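# Assemble the two printed parts to match the stand's model

## Task

Join the two 3D-printed parts so that they match the assembled example displayed on the stand, and leave them in that state once the robot lets go.

## Robot and tools

Robot: two arms, left_arm and right_arm. left_arm is the robot's own left and sits on the +y side; right_arm is on the -y side. Image left and right do not follow these names. Base positions in the scene frame: left_arm (-0.016, +0.258, +0.593) m, right_arm (-0.016, -0.258, +0.593) m. Each arm has six joints (waist, shoulder, elbow, wrist pitch, wrist yaw, wrist roll) and a parallel gripper. The drives are cheap and show play, and the wrists are weak.

Scene frame: origin on the table surface (z = 0) above the robot's foot. +x runs forward over the table, +y to the robot's left, +z up. The table starts near x = +0.15 m and may sit at an angle. In a gripper's own frame the fingers point along +z and close along y. end_effector_position is the point between the pads, about 1 cm behind the tips. Reported hand pose can be a few cm off, worse at long reach.

The motion row: every moving argument uses a row of 14 numbers, covering both arms even if only one moves. Order: dx, dy, dz, rx, ry, rz, opening for left_arm, then those seven for right_arm. The first six per arm are an offset, not a pose. They are measured along the scene axes from that arm's Hand target as it stood when the action or move began, with rotation about the hand's own position. rx, ry, rz form a single rotation vector. Scale: 1.0 equals 0.6 m or 180 degrees, range -1 to 1. The opening is absolute: +1 fully open (0.094 m), -1 shut. Sending six zeros re-requests the current Hand target. Sending 0 as an opening closes halfway, so repeat the present opening to leave a gripper alone. The controller limits commanded orientation to 40 degrees from the measured one per step.

execute_actions(actions, cameras): actions is a list of actions. Each action is a list of up to 15 rows, one per 1/30 s step; a short action holds its last row to fill 15 steps. Each row in an action counts from the start pose of that action, so repeating a row in a new action adds the offset again. An empty actions list returns camera images. cameras: list of names, ["all"], or []; a wrong name voids the call.

move(target, speed, blend, opening_speed, grip_force, blocking, cameras): target is one 14-number row or a list of up to 15 rows. Every row is an offset from the same starting Hand targets, not from the previous row. The grippers travel in straight lines with no collision avoidance, all arriving together, lasting between 0.5 s and 10 s. speed: m/s, 0.002 to 4.3 (default 0.25), one value or one per target; turning rate is capped at twice that in rad/s. blend: corner rounding in m for lists (0 means stop at each point). opening_speed: rate of opening change per second on the -1..+1 scale, at least 0.2; use it to close gently on fragile parts. grip_force: N per pad, 10 to 50, one value or one per arm; it persists, and lower values close slowly. blocking=false returns after about 0.5 s while motion continues. Opening changes on later targets happen once everything has come to rest there.

wait(seconds 0 to 10, cameras): lets time pass with the last commands held. stop(cameras): brakes a running move. zoom_image(camera, region [x0, y0, x1, y1] in pixels, at most 504 by 504): enlarges part of the latest image from cam_head_left, cam_head_right, cam_bench, cam_left_wrist or cam_right_wrist (each 896x504). finished_scene(scene=1): ends for good. The assembly must hold without the robot.

Results: per arm, end_effector_position (m), end_effector_quat_wxyz, Hand target (base for the next offsets), Tool commands, grip_measured (same scale as opening; a few mm too wide when empty, a little narrower than a gripped hard part), Joint positions (last value is finger gap in m), joint torques (include gravity, noisy, values 3 and 4 wrap at ±28 N m), and Joint velocities, which are omitted or marked within noise when the arm is still. A move adds a line such as done, off_target, moving, held or fault, plus limits=paced (pose clipped) or limits=held (steps withheld). An arm not listed there finished within 10 mm and 2 degrees. Neither done nor off_target tells you about contact. A gripper often stops a few cm short because of friction or load; the next command re-requests the target, and you can send the remaining gap as an offset. Camera calibration is given for the head, bench and wrist cameras and is only approximately correct.

Avoid: dropping parts or releasing them while they move; letting anything leave the table or be left off it; fast or hard hits on fixed or heavy objects; any contact between the two arms or grippers, including one gripper closing on the other's fingers (this can end the scene). A blocked arm keeps pushing until you command it back beyond the gripper. Steer paths around an arm's own base, which can otherwise flip its shoulder posture. Near-straight arms overshoot at speed. Long holding, stretching or pushing heats motors: MOTOR HOT warns, and at 100 °C an OVER-TEMPERATURE FAULT drops that arm for 30 to 60 s. Smooth, low-effort, quick motion is preferred.

Each tool is called as name([rows], argument=value, ...), one row to a line, values as JSON.

## Session

execute_actions(actions=[])

Scene clock: 0.00 s.
left_arm: end_effector_position=(+0.3151, +0.6306, +0.1434) grip_measured=+1.000 end_effector_quat_wxyz=(+0.081, +0.700, -0.709, +0.030) | right_arm: end_effector_position=(+0.6184, -0.5797, +0.1810) grip_measured=+1.000 end_effector_quat_wxyz=(-0.467, +0.251, -0.829, +0.179)
Joint positions: left_arm=[2.191 1.744 1.223 -0.214 0.636 -0.921 0.094] | right_arm=[-1.921 1.811 1.29 1.151 -0.422 -0.532 0.094]
Joint velocities: within noise
Joint torques (N m): no reading
Heat: left arm: hottest waist 23 °C; right arm: hottest elbow 22 °C.
Hand target: left_arm +0.3256, +0.6431, +0.1510; +0.065, +0.698, -0.713, +0.026 | right_arm +0.6250, -0.5853, +0.1878; +0.474, -0.251, +0.823, -0.187
Tool commands: left_gripper/opening=+1.0 right_gripper/opening=+1.0

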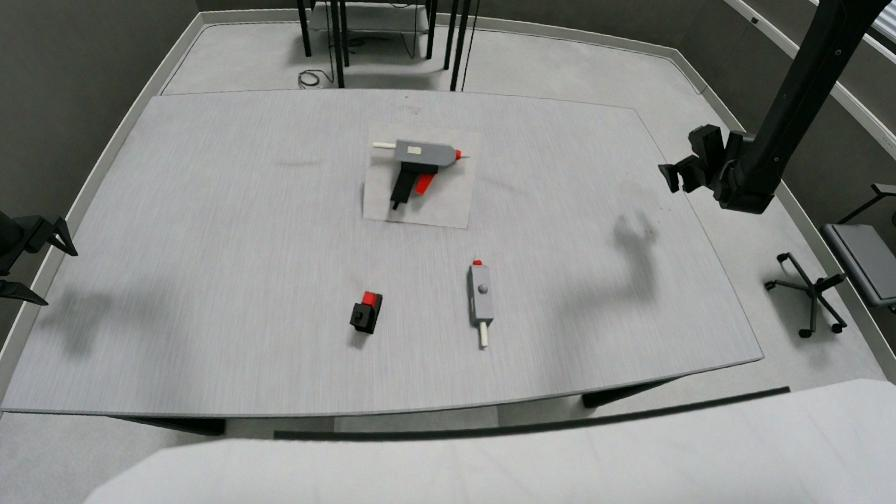

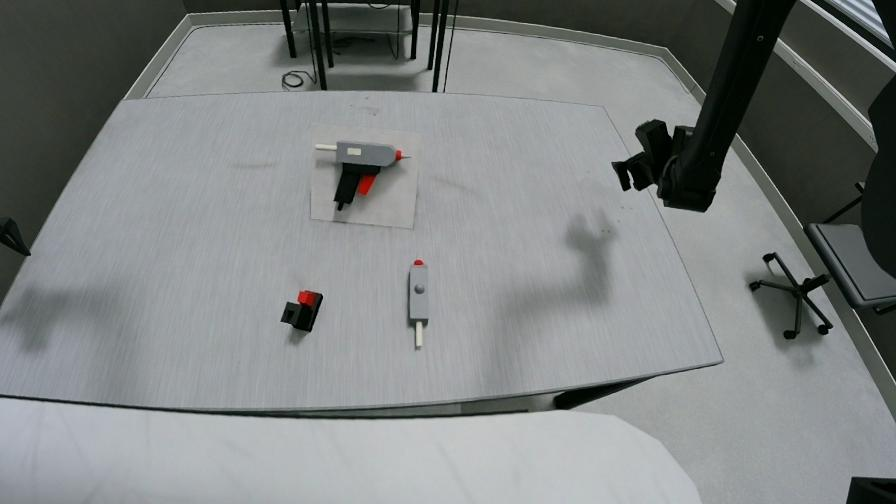

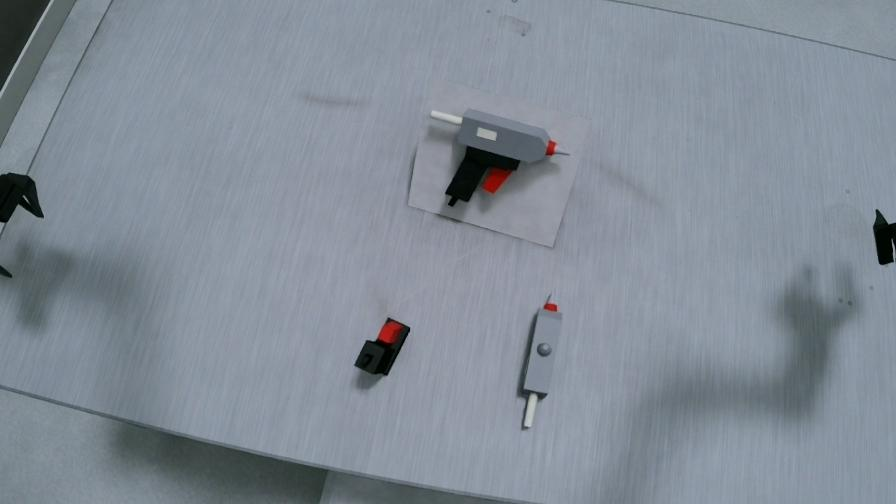

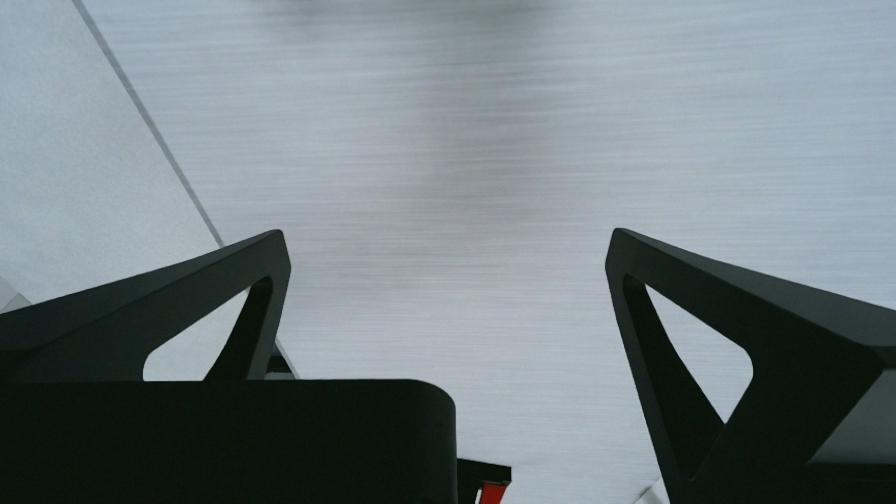

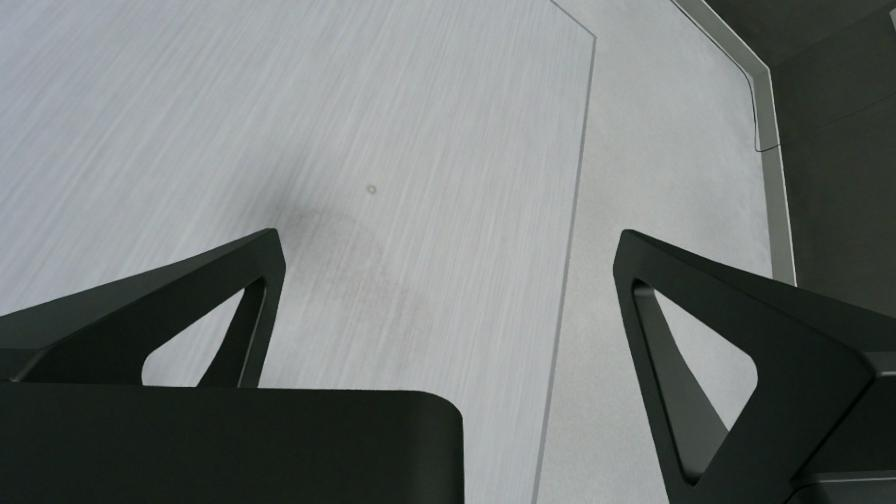

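zoom_image(camera="cam_bench", region=[400, 80, 600, 240])

zoom_image(camera="cam_bench", region=[340, 290, 580, 440])

zoom_image(camera="cam_head_left", region=[330, 240, 520, 360])

zoom_image(camera="cam_head_right", region=[260, 240, 450, 360])

zoom_image(camera="cam_head_left", region=[350, 120, 490, 230])

Scaled by 2.520 from the camera's 896x504 image, which has a finer 1280x720 frame.

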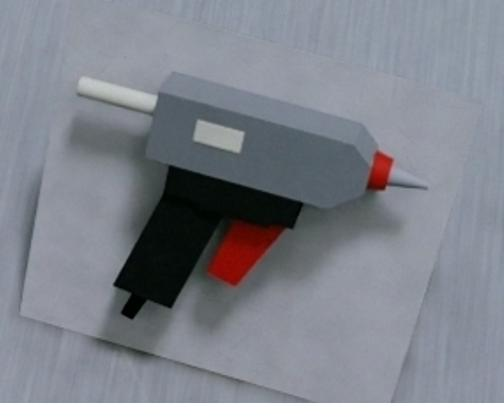

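Scaled by 2.100 from the camera's 896x504 image, which has a finer 1280x720 frame.

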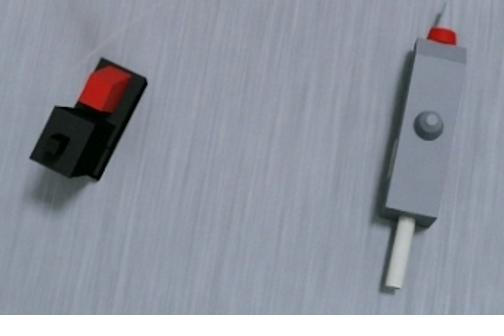

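Scaled by 2.653 from the camera's 896x504 image, which has a finer 1280x720 frame.

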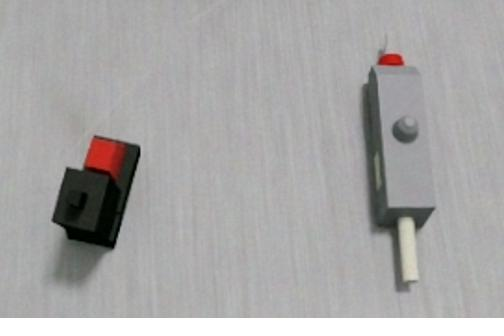

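Scaled by 2.653 from the camera's 896x504 image, which has a finer 1280x720 frame.

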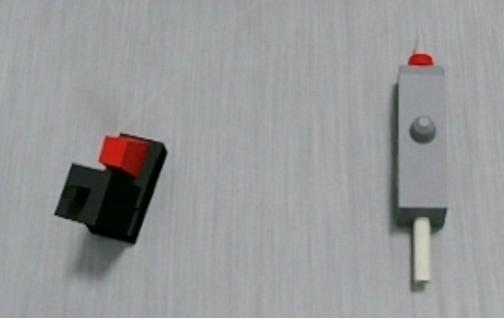

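Scaled by 3.600 from the camera's 896x504 image, which has a finer 1280x720 frame.

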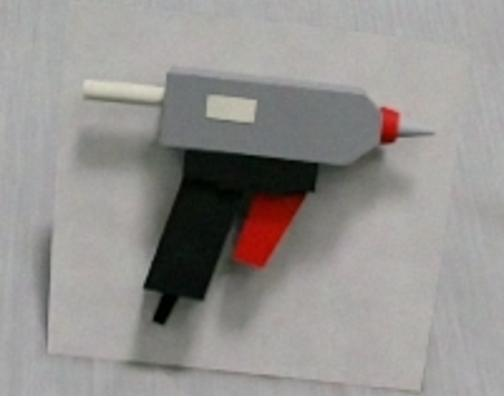

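move(target=[-0.025,-0.862,0.083,0.014,-0.049,-0.556,1,0,0,0,0,0,0,1], speed=0.4, cameras=["all"])

Scene clock: 7.53 s.
left_arm: end_effector_position=(+0.3006, +0.1274, +0.1978) grip_measured=+1.000 end_effector_quat_wxyz=(-0.015, +0.097, +0.995, +0.002) | right_arm: end_effector_position=(+0.6184, -0.5797, +0.1810) grip_measured=+1.000 end_effector_quat_wxyz=(-0.467, +0.251, -0.829, +0.179)
Joint positions: left_arm=[1.022 1.603 0.64 0.392 -0.489 0.133 0.094] | right_arm=[-1.921 1.811 1.29 1.151 -0.422 -0.532 0.094]
Joint torques (N m): left_arm=[-6.07 -9.58 -1.81 1.43 -0.2 0.03] | right_arm=[-7.88 -14.62 1.62 1.54 -0.03 0.04]
Heat: left arm: hottest waist 23 °C; right arm: hottest elbow 22 °C.
Hand target: left_arm +0.3106, +0.1259, +0.2008; +0.000, +0.100, +0.995, +0.000 | right_arm +0.6250, -0.5853, +0.1878; +0.474, -0.251, +0.823, -0.187
Off the commanded pose: left_arm 0.011 m, 2 deg | right_arm 0.011 m, 1 deg.
move: off_target (left_arm, right_arm)
camera_calibration:
cam_left_wrist: T_world_to_cam=[[-0.21366, -0.976887, 0.00633904, 0.189442], [-0.797003, 0.178062, 0.577132, 0.111618], [-0.564921, 0.118258, -0.816627, 0.439171], [0, 0, 0, 1]] pos_world=[0.377533, 0.113253, 0.29302]

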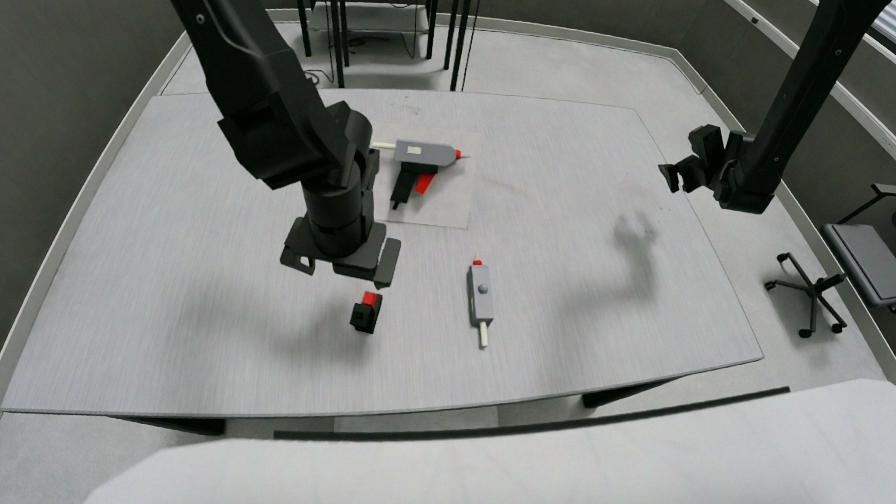

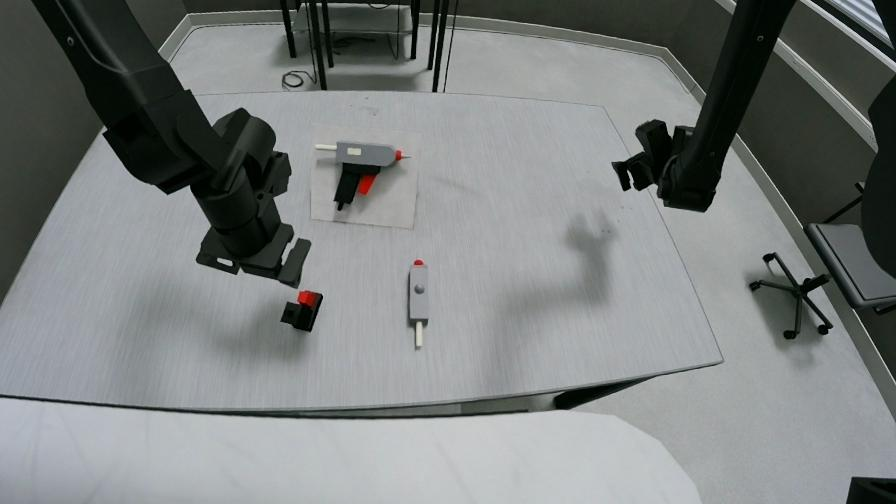

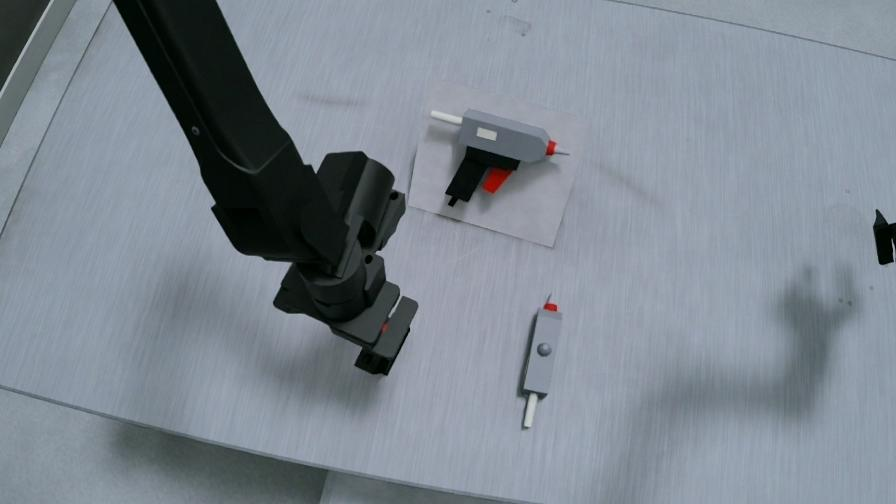

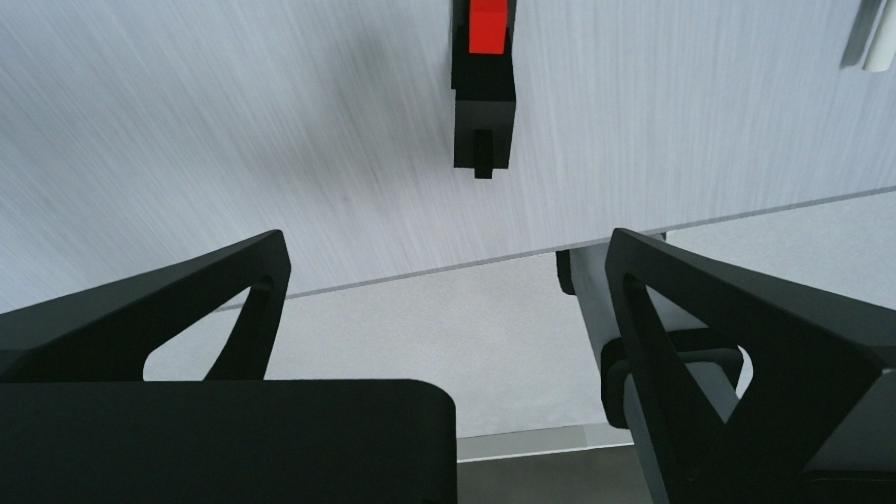

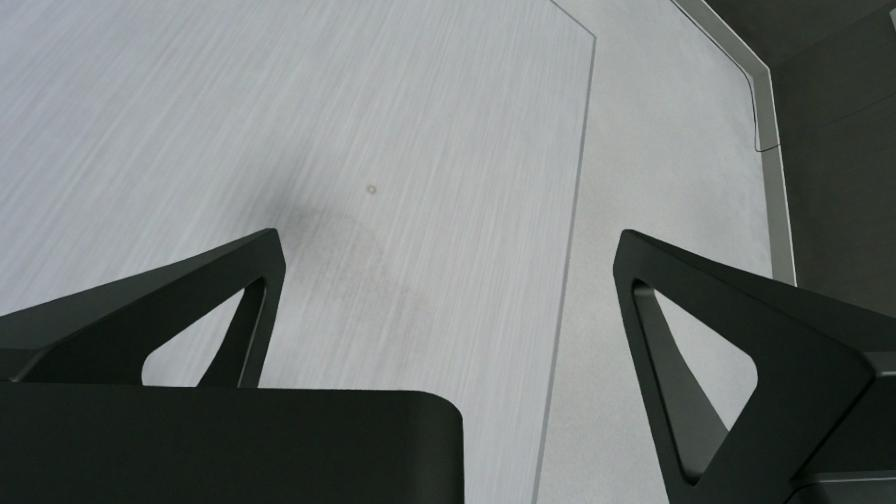

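move(target=[-0.02,-0.03,-0.117,0,0,0,1,0,0,0,0,0,0,1], cameras=["cam_bench","cam_left_wrist","cam_head_left"])

zoom_image(camera="cam_left_wrist", region=[300, 0, 620, 320])

zoom_image(camera="cam_head_left", region=[270, 200, 420, 340])

Scene clock: 11.00 s.
left_arm: end_effector_position=(+0.2829, +0.1077, +0.1262) grip_measured=+1.000 end_effector_quat_wxyz=(-0.019, +0.099, +0.995, -0.001) | right_arm: end_effector_position=(+0.6184, -0.5797, +0.1810) grip_measured=+1.000 end_effector_quat_wxyz=(-0.467, +0.251, -0.829, +0.179)
Joint positions: left_arm=[1.059 1.844 0.779 0.495 -0.452 0.155 0.094] | right_arm=[-1.921 1.811 1.29 1.151 -0.422 -0.532 0.094]
Joint torques (N m): left_arm=[-6.65 -11.05 -2.66 1.24 0.03 0.04] | right_arm=[-7.94 -14.62 1.61 1.57 -0.03 0.04]
Heat: left arm: hottest waist 23 °C; right arm: hottest elbow 22 °C.
Hand target: left_arm +0.2986, +0.1079, +0.1306; +0.000, +0.100, +0.995, +0.000 | right_arm +0.6250, -0.5853, +0.1878; +0.474, -0.251, +0.823, -0.187
Off the commanded pose: left_arm 0.016 m, 2 deg | right_arm 0.011 m, 1 deg.
move: off_target (left_arm, right_arm)
camera_calibration:
cam_left_wrist: T_world_to_cam=[[-0.216403, -0.976212, 0.0134097, 0.166688], [-0.791852, 0.183536, 0.582482, 0.139713], [-0.571087, 0.115432, -0.812733, 0.374578], [0, 0, 0, 1]] pos_world=[0.36062, 0.0938426, 0.220817]
Images, in order (width x height): cam_head_left 896x504, cam_bench 896x504, cam_left_wrist 896x504.

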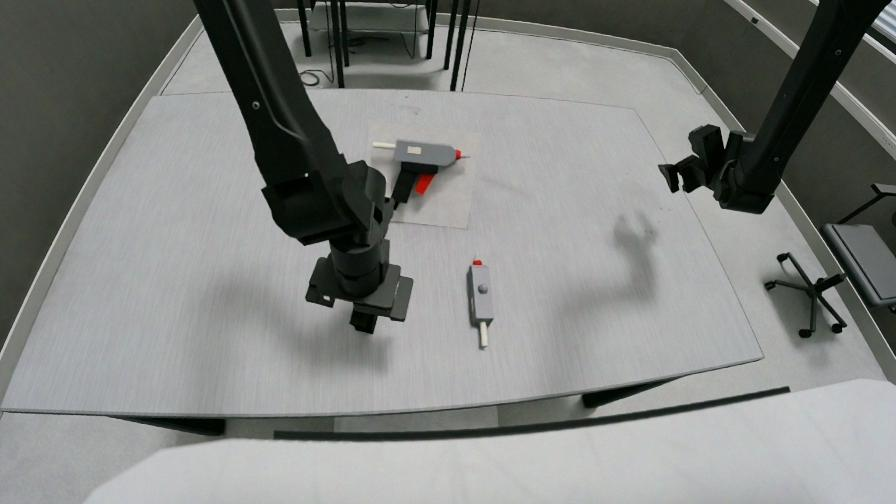

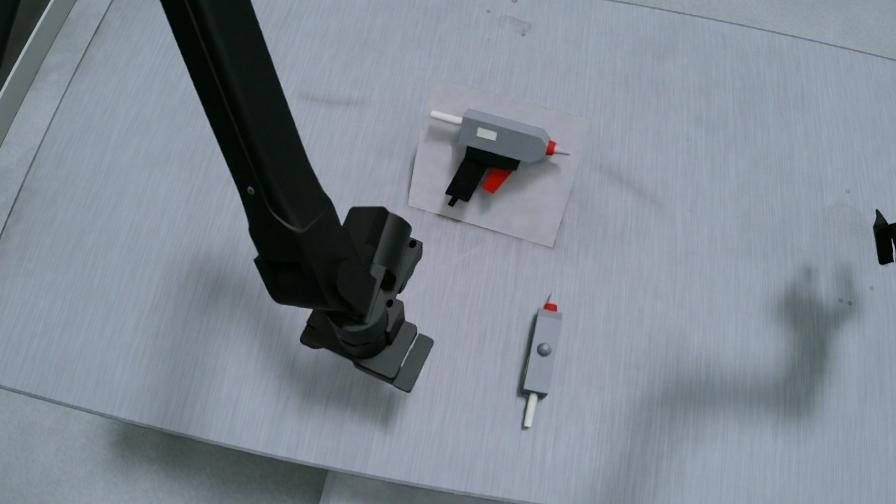

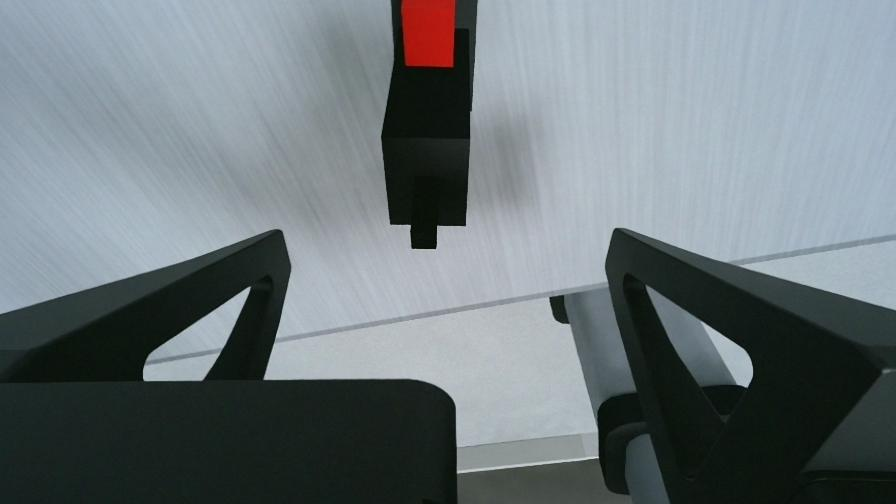

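Scaled by 1.575 from the camera's 896x504 image, which has a finer 1280x720 frame.

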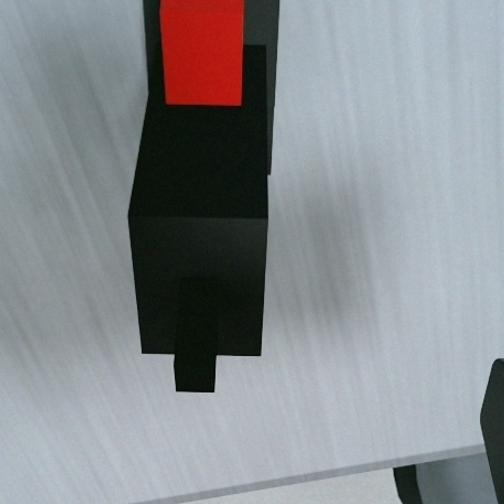

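Scaled by 3.360 from the camera's 896x504 image, which has a finer 1280x720 frame.

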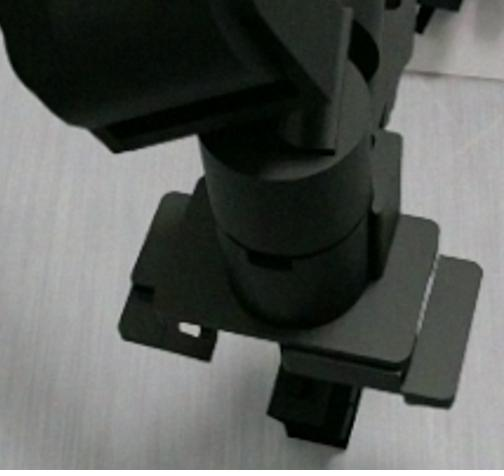

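move(target=[0.015,0.0125,-0.14,0,0,0,1,0,0,0,0,0,0,1], speed=0.12, cameras=["cam_bench","cam_left_wrist","cam_head_left"])

zoom_image(camera="cam_head_left", region=[290, 230, 430, 360])

Scene clock: 13.80 s.
left_arm: end_effector_position=(+0.3016, +0.1183, +0.0439) grip_measured=+1.000 end_effector_quat_wxyz=(-0.008, +0.093, +0.996, +0.005) | right_arm: end_effector_position=(+0.6184, -0.5797, +0.1810) grip_measured=+1.000 end_effector_quat_wxyz=(-0.467, +0.251, -0.829, +0.179)
Joint positions: left_arm=[1.146 2.011 0.985 0.501 -0.387 0.202 0.094] | right_arm=[-1.921 1.811 1.29 1.151 -0.422 -0.532 0.094]
Joint torques (N m): left_arm=[-6.53 -9.52 -2.58 0.87 0.04 0.04] | right_arm=[-8 -14.62 1.61 1.55 -0.02 0.03]
Heat: left arm: hottest waist 23 °C; right arm: hottest elbow 22 °C.
Hand target: left_arm +0.3076, +0.1154, +0.0466; +0.000, +0.100, +0.995, +0.000 | right_arm +0.6250, -0.5853, +0.1878; +0.474, -0.251, +0.823, -0.187
Off the commanded pose: left_arm 0.007 m, 1 deg | right_arm 0.011 m, 1 deg.
move: off_target (right_arm)
camera_calibration:
cam_left_wrist: T_world_to_cam=[[-0.205069, -0.978747, -0.00135381, 0.179712], [-0.806736, 0.168245, 0.566454, 0.207495], [-0.554187, 0.117254, -0.824092, 0.312357], [0, 0, 0, 1]] pos_world=[0.377351, 0.104357, 0.140118]
Images, in order (width x height): cam_head_left 896x504, cam_bench 896x504, cam_left_wrist 896x504.

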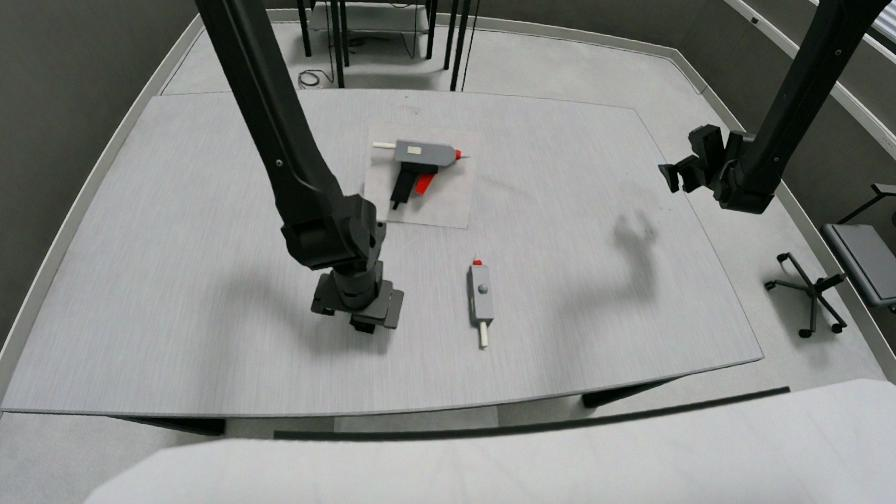

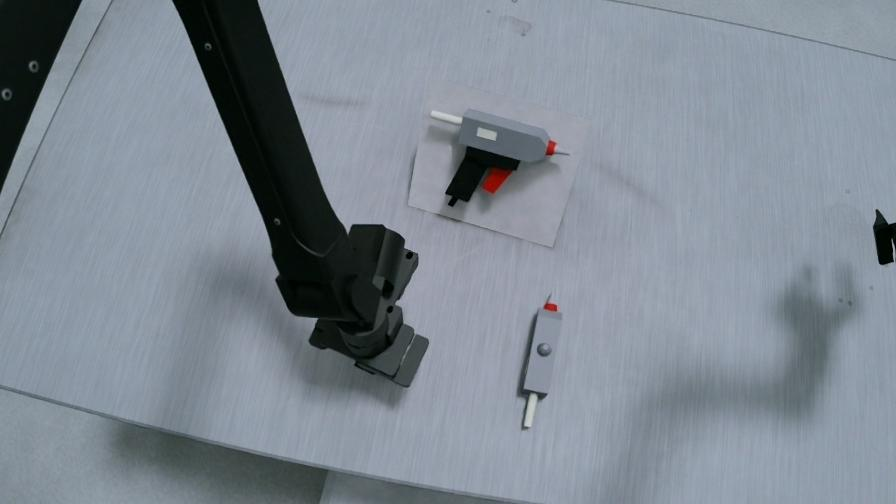

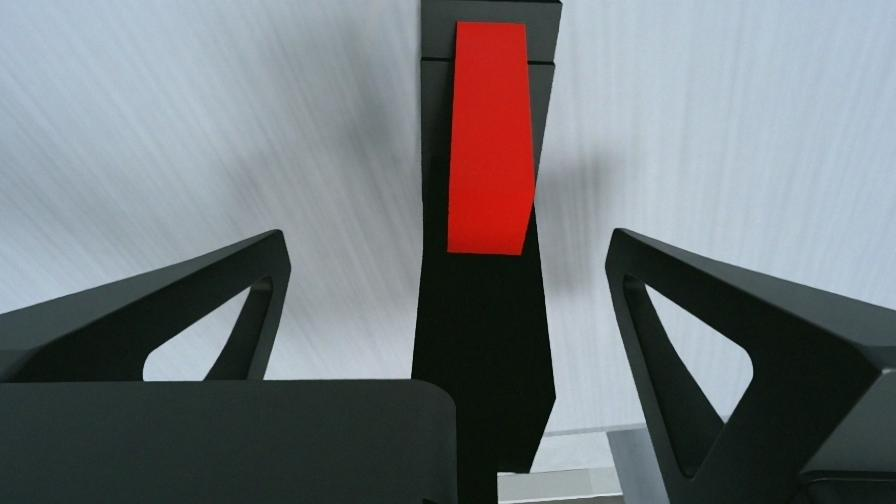

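Scaled by 3.600 from the camera's 896x504 image, which has a finer 1280x720 frame.

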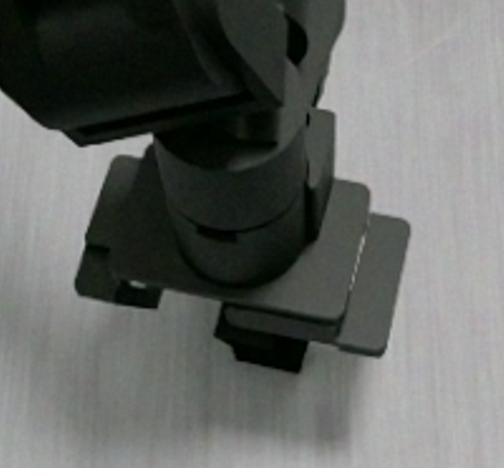

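move(target=[-0.021,-0.012,-0.005,0,0,0,1,0,0,0,0,0,0,1], speed=0.1, cameras=["cam_left_wrist"])

Scene clock: 15.27 s.
left_arm: end_effector_position=(+0.2948, +0.1154, +0.0423) grip_measured=+1.000 end_effector_quat_wxyz=(-0.010, +0.100, +0.995, +0.006) | right_arm: end_effector_position=(+0.6184, -0.5797, +0.1810) grip_measured=+1.000 end_effector_quat_wxyz=(-0.467, +0.251, -0.829, +0.179)
Joint positions: left_arm=[1.142 2.026 0.983 0.515 -0.394 0.213 0.094] | right_arm=[-1.921 1.811 1.29 1.151 -0.422 -0.532 0.094]
Joint torques (N m): left_arm=[-6.89 -8.12 -2.78 1.62 -0.11 -0.03] | right_arm=[-7.88 -14.62 1.59 1.55 -0.02 0.04]
Heat: left arm: hottest waist 23 °C; right arm: hottest elbow 22 °C.
Hand target: left_arm +0.2950, +0.1082, +0.0436; +0.000, +0.100, +0.995, +0.000 | right_arm +0.6250, -0.5853, +0.1878; +0.474, -0.251, +0.823, -0.187
Off the commanded pose: left_arm 0.007 m, 1 deg | right_arm 0.011 m, 1 deg.
move: off_target (right_arm)
camera_calibration:
cam_left_wrist: T_world_to_cam=[[-0.218761, -0.975775, -0.00271064, 0.179282], [-0.80308, 0.178465, 0.568518, 0.201063], [-0.554262, 0.126546, -0.822666, 0.306496], [0, 0, 0, 1]] pos_world=[0.370568, 0.10027, 0.138322]
Images, in order (width x height): cam_left_wrist 896x504.

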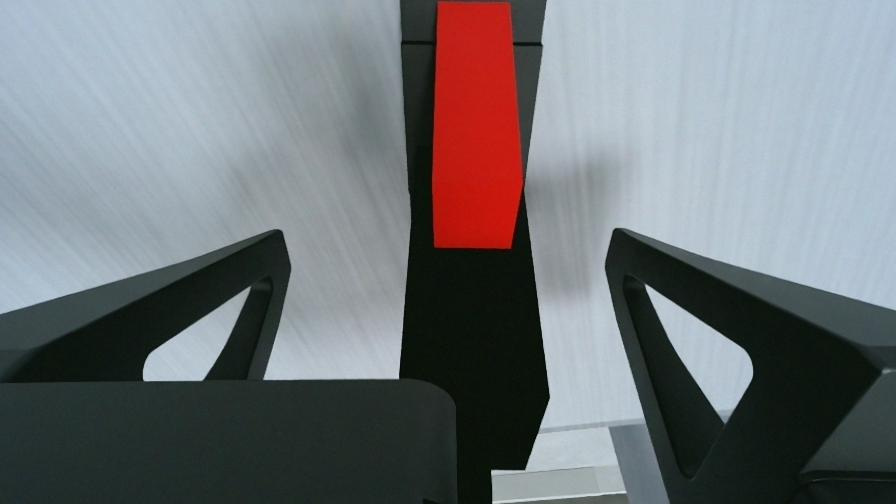

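move(target=[-0.023,-0.008,0,0,0,0,1,0,0,0,0,0,0,1], speed=0.1, cameras=["cam_left_wrist"])

Scene clock: 16.80 s.
left_arm: end_effector_position=(+0.2766, +0.1079, +0.0389) grip_measured=+1.000 end_effector_quat_wxyz=(-0.011, +0.103, +0.995, +0.003) | right_arm: end_effector_position=(+0.6184, -0.5797, +0.1810) grip_measured=+1.000 end_effector_quat_wxyz=(-0.467, +0.251, -0.829, +0.179)
Joint positions: left_arm=[1.132 2.066 0.976 0.558 -0.397 0.213 0.094] | right_arm=[-1.921 1.811 1.29 1.151 -0.422 -0.532 0.094]
Joint torques (N m): left_arm=[-7.3 -8.94 -3.47 1.33 -0.14 -0.1] | right_arm=[-8 -14.62 1.61 1.55 -0.03 0.04]
Heat: left arm: hottest waist 23 °C; right arm: hottest elbow 22 °C.
Hand target: left_arm +0.2812, +0.1034, +0.0436; +0.000, +0.100, +0.995, +0.000 | right_arm +0.6250, -0.5853, +0.1878; +0.474, -0.251, +0.823, -0.187
Off the commanded pose: left_arm 0.008 m, 1 deg | right_arm 0.011 m, 1 deg.
move: off_target (right_arm)
camera_calibration:
cam_left_wrist: T_world_to_cam=[[-0.224603, -0.974446, 0.00273627, 0.16919], [-0.800587, 0.186129, 0.569576, 0.188131], [-0.555531, 0.125738, -0.821934, 0.294955], [0, 0, 0, 1]] pos_world=[0.352472, 0.0927631, 0.134816]
Images, in order (width x height): cam_left_wrist 896x504.

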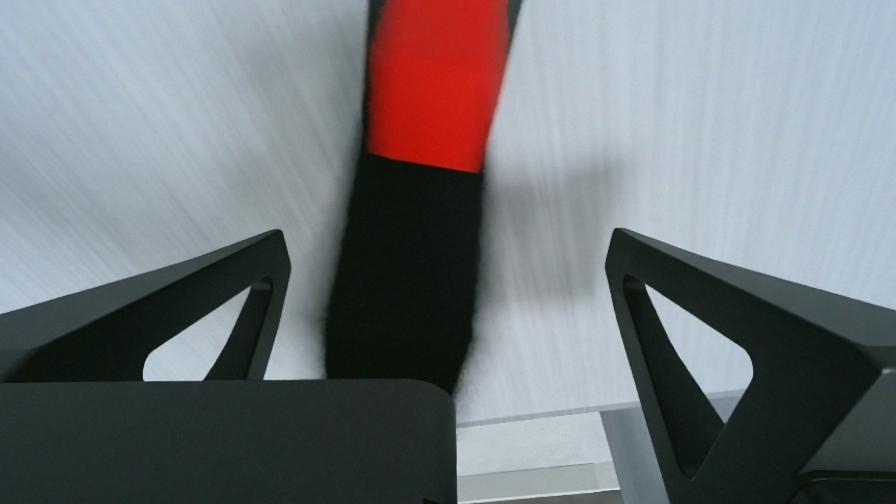

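wait(seconds=0.3, cameras=["all"])

zoom_image(camera="cam_head_left", region=[290, 230, 430, 360])

zoom_image(camera="cam_head_right", region=[200, 230, 360, 360])

Scene clock: 18.73 s.
left_arm: end_effector_position=(+0.2766, +0.1079, +0.0389) grip_measured=+1.000 end_effector_quat_wxyz=(-0.011, +0.103, +0.995, +0.003) | right_arm: end_effector_position=(+0.6184, -0.5797, +0.1810) grip_measured=+1.000 end_effector_quat_wxyz=(-0.467, +0.251, -0.829, +0.179)
Joint positions: left_arm=[1.132 2.066 0.976 0.558 -0.397 0.213 0.094] | right_arm=[-1.921 1.811 1.29 1.151 -0.422 -0.532 0.094]
Joint torques (N m): left_arm=[-7.3 -9.58 -3.45 1.42 -0.11 -0.06] | right_arm=[-8 -14.56 1.61 1.54 -0.03 0.03]
Heat: left arm: hottest waist 23 °C; right arm: hottest elbow 22 °C.
Hand target: left_arm +0.2812, +0.1034, +0.0436; +0.000, +0.100, +0.995, +0.000 | right_arm +0.6250, -0.5853, +0.1878; +0.474, -0.251, +0.823, -0.187
Tool commands: left_gripper/opening=+1.0 right_gripper/opening=+1.0
Off the commanded pose: left_arm 0.008 m, 1 deg | right_arm 0.011 m, 1 deg.
wait: 0.30 s; at rest from the start
camera_calibration:
cam_left_wrist: T_world_to_cam=[[-0.224603, -0.974446, 0.00273627, 0.16919], [-0.800587, 0.186129, 0.569576, 0.188131], [-0.555531, 0.125738, -0.821934, 0.294955], [0, 0, 0, 1]] pos_world=[0.352472, 0.0927631, 0.134816]

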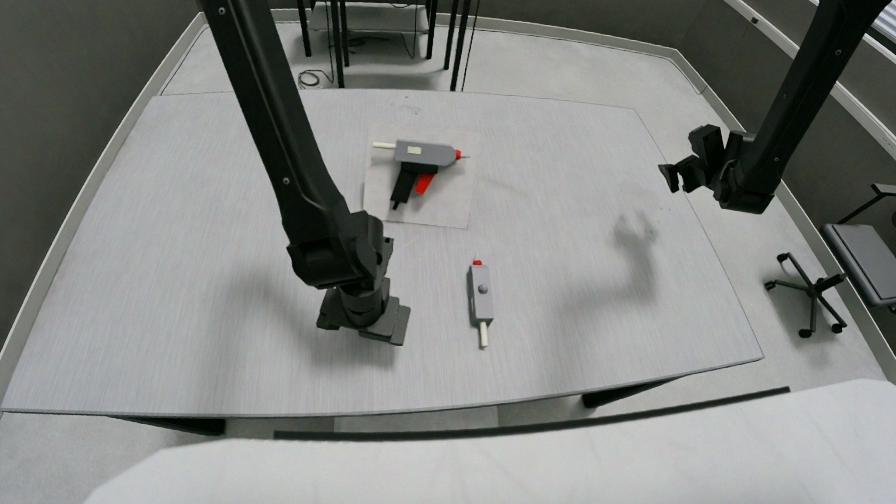

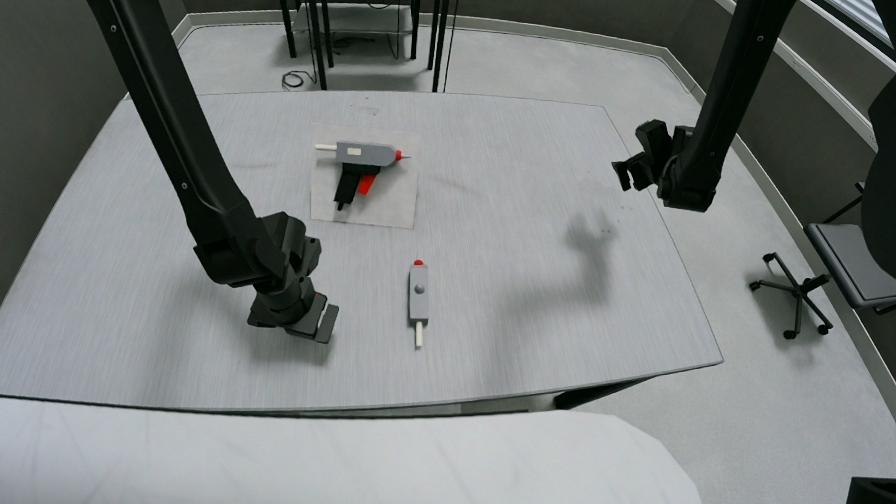

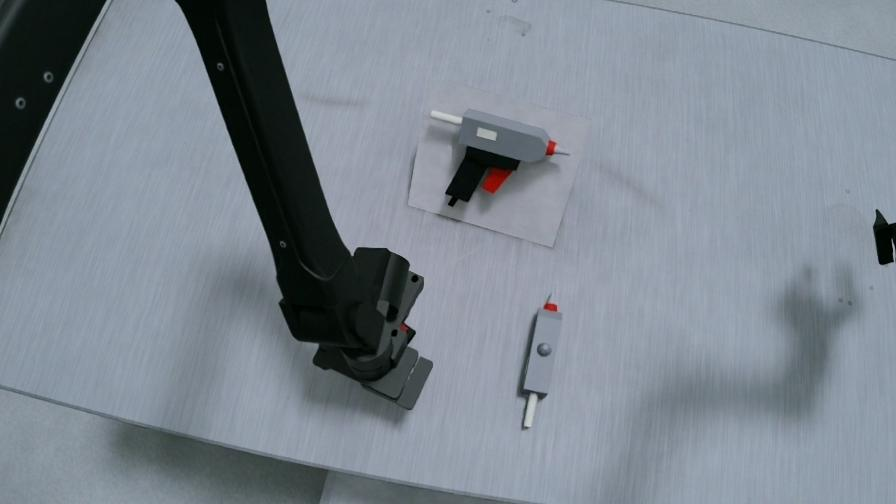

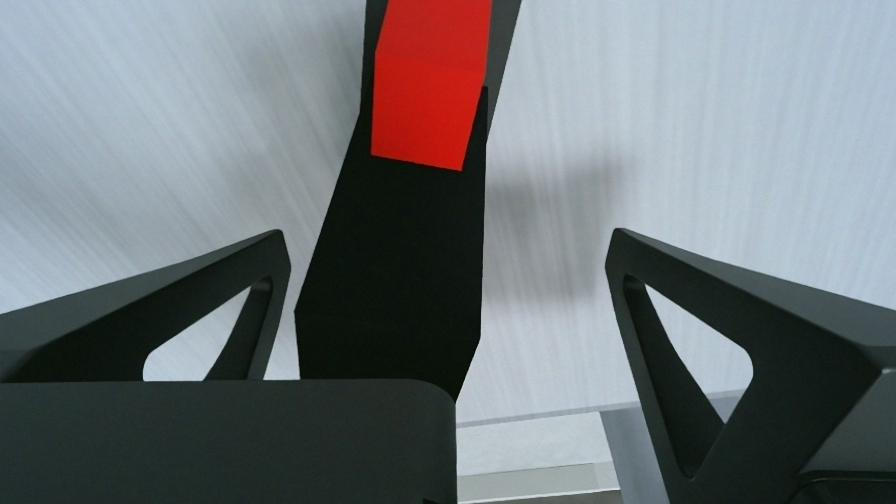

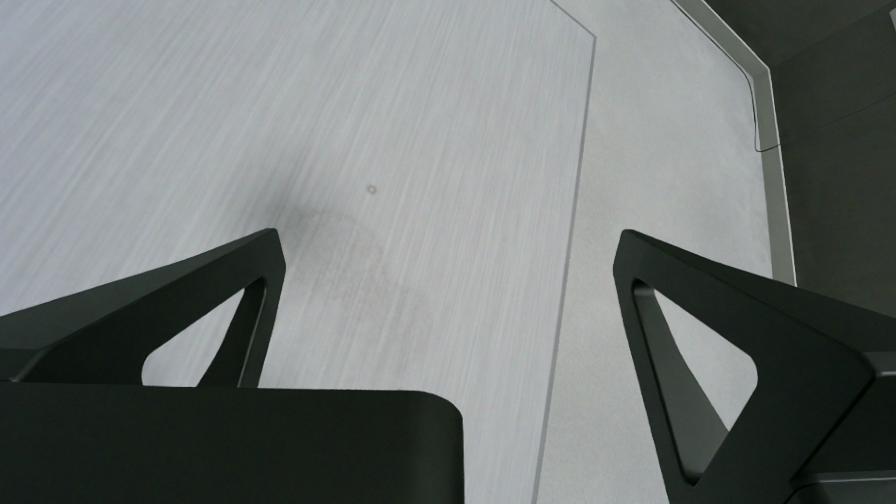

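Scaled by 3.600 from the camera's 896x504 image, which has a finer 1280x720 frame.

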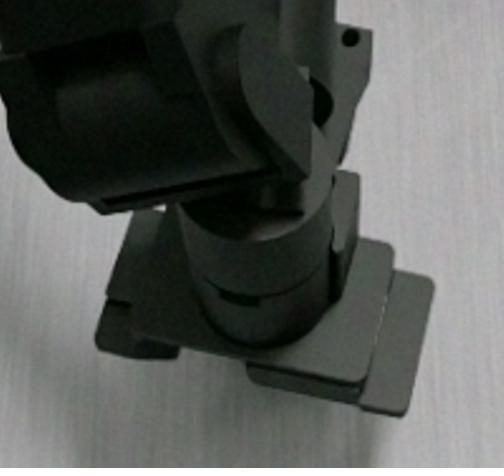

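Scaled by 3.150 from the camera's 896x504 image, which has a finer 1280x720 frame.

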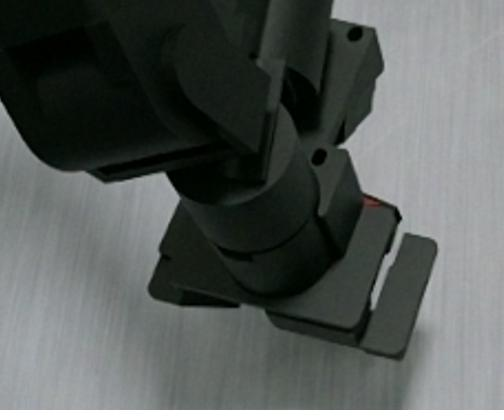

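move(target=[0.0,0.0,0.05,0,0,0,1,0,0,0,0,0,0,1], speed=0.1, cameras=["all"])

zoom_image(camera="cam_head_right", region=[200, 230, 360, 360])

Scene clock: 20.23 s.
left_arm: end_effector_position=(+0.2852, +0.1089, +0.0594) grip_measured=+1.000 end_effector_quat_wxyz=(-0.004, +0.104, +0.995, +0.003) | right_arm: end_effector_position=(+0.6184, -0.5797, +0.1810) grip_measured=+1.000 end_effector_quat_wxyz=(-0.467, +0.251, -0.829, +0.179)
Joint positions: left_arm=[1.119 2.011 0.928 0.562 -0.407 0.213 0.094] | right_arm=[-1.921 1.811 1.29 1.151 -0.422 -0.532 0.094]
Joint torques (N m): left_arm=[-8.29 -10.46 -5.26 1.44 -0.19 -0.16] | right_arm=[-7.94 -14.62 1.62 1.55 -0.03 0.04]
Heat: left arm: hottest waist 23 °C; right arm: hottest elbow 22 °C.
Hand target: left_arm +0.2812, +0.1034, +0.0736; +0.000, +0.100, +0.995, +0.000 | right_arm +0.6250, -0.5853, +0.1878; +0.474, -0.251, +0.823, -0.187
Off the commanded pose: left_arm 0.016 m, 1 deg | right_arm 0.011 m, 1 deg.
move: off_target (left_arm, right_arm)
camera_calibration:
cam_left_wrist: T_world_to_cam=[[-0.226273, -0.974064, 0.000667272, 0.172617], [-0.808141, 0.188112, 0.558141, 0.185759], [-0.543791, 0.125753, -0.829746, 0.31359], [0, 0, 0, 1]] pos_world=[0.359705, 0.0937617, 0.156405]

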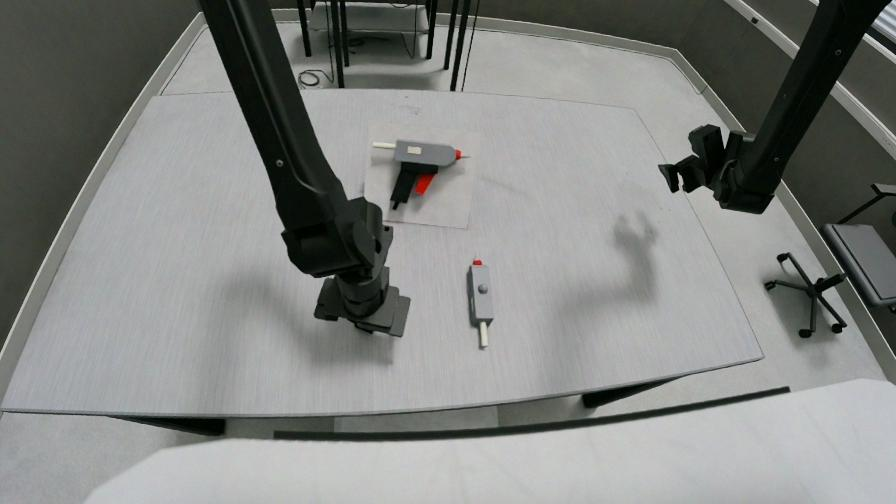

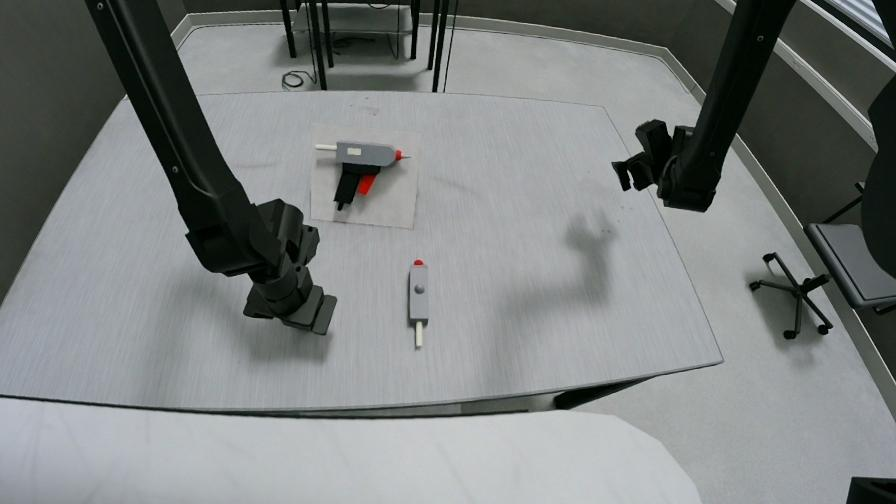

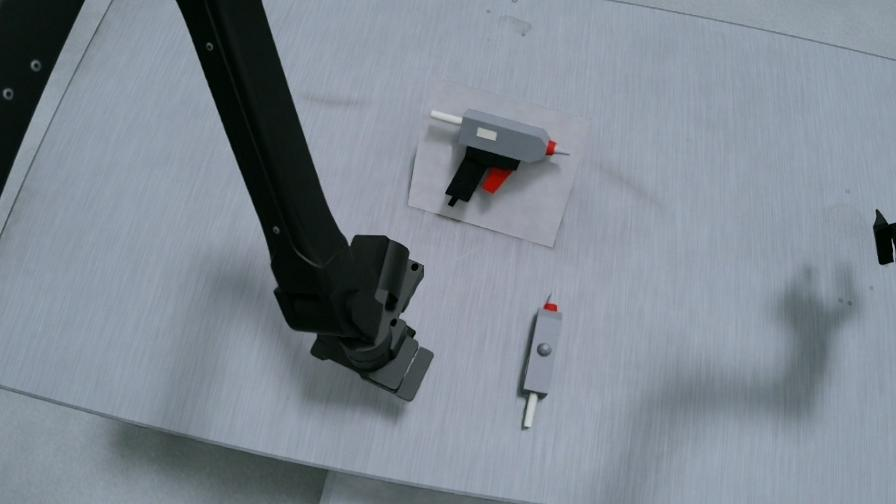

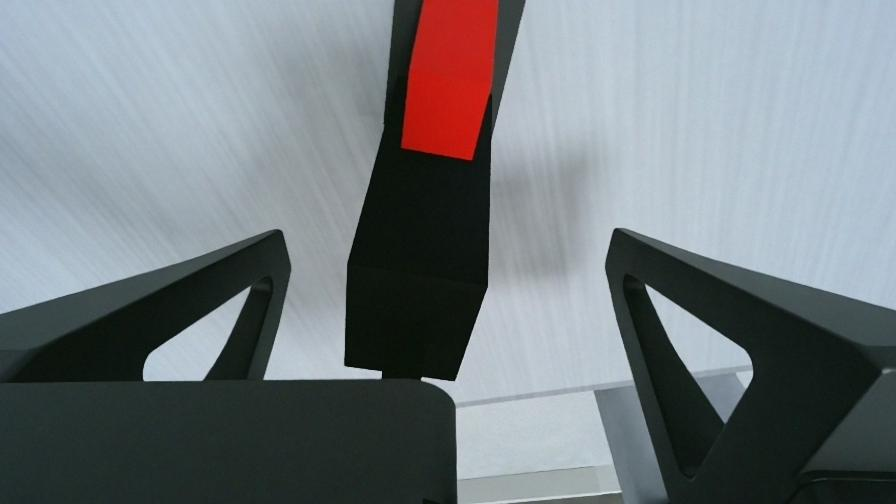

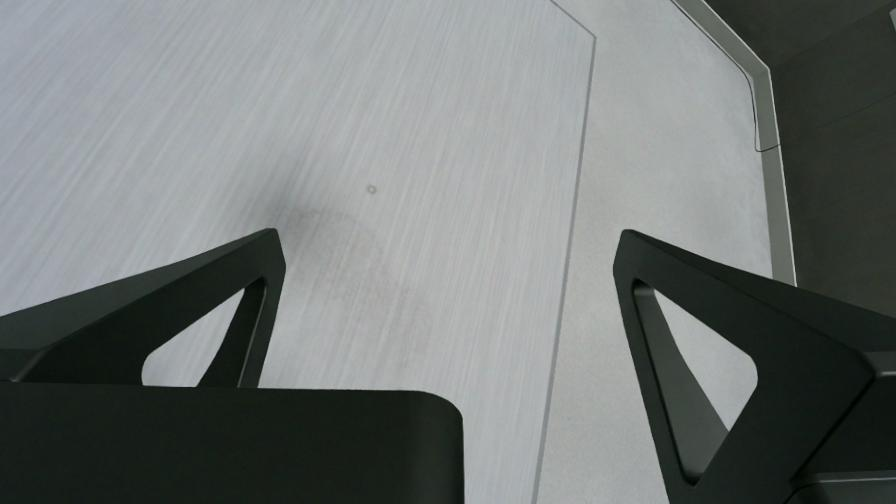

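Scaled by 3.150 from the camera's 896x504 image, which has a finer 1280x720 frame.

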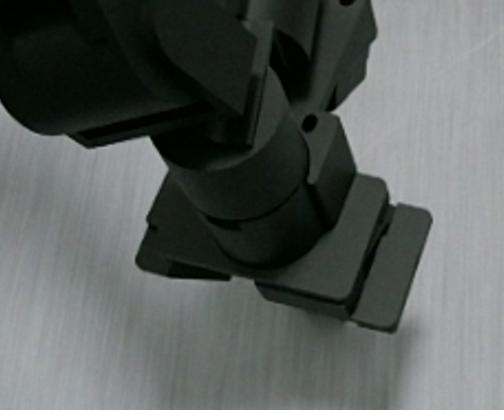

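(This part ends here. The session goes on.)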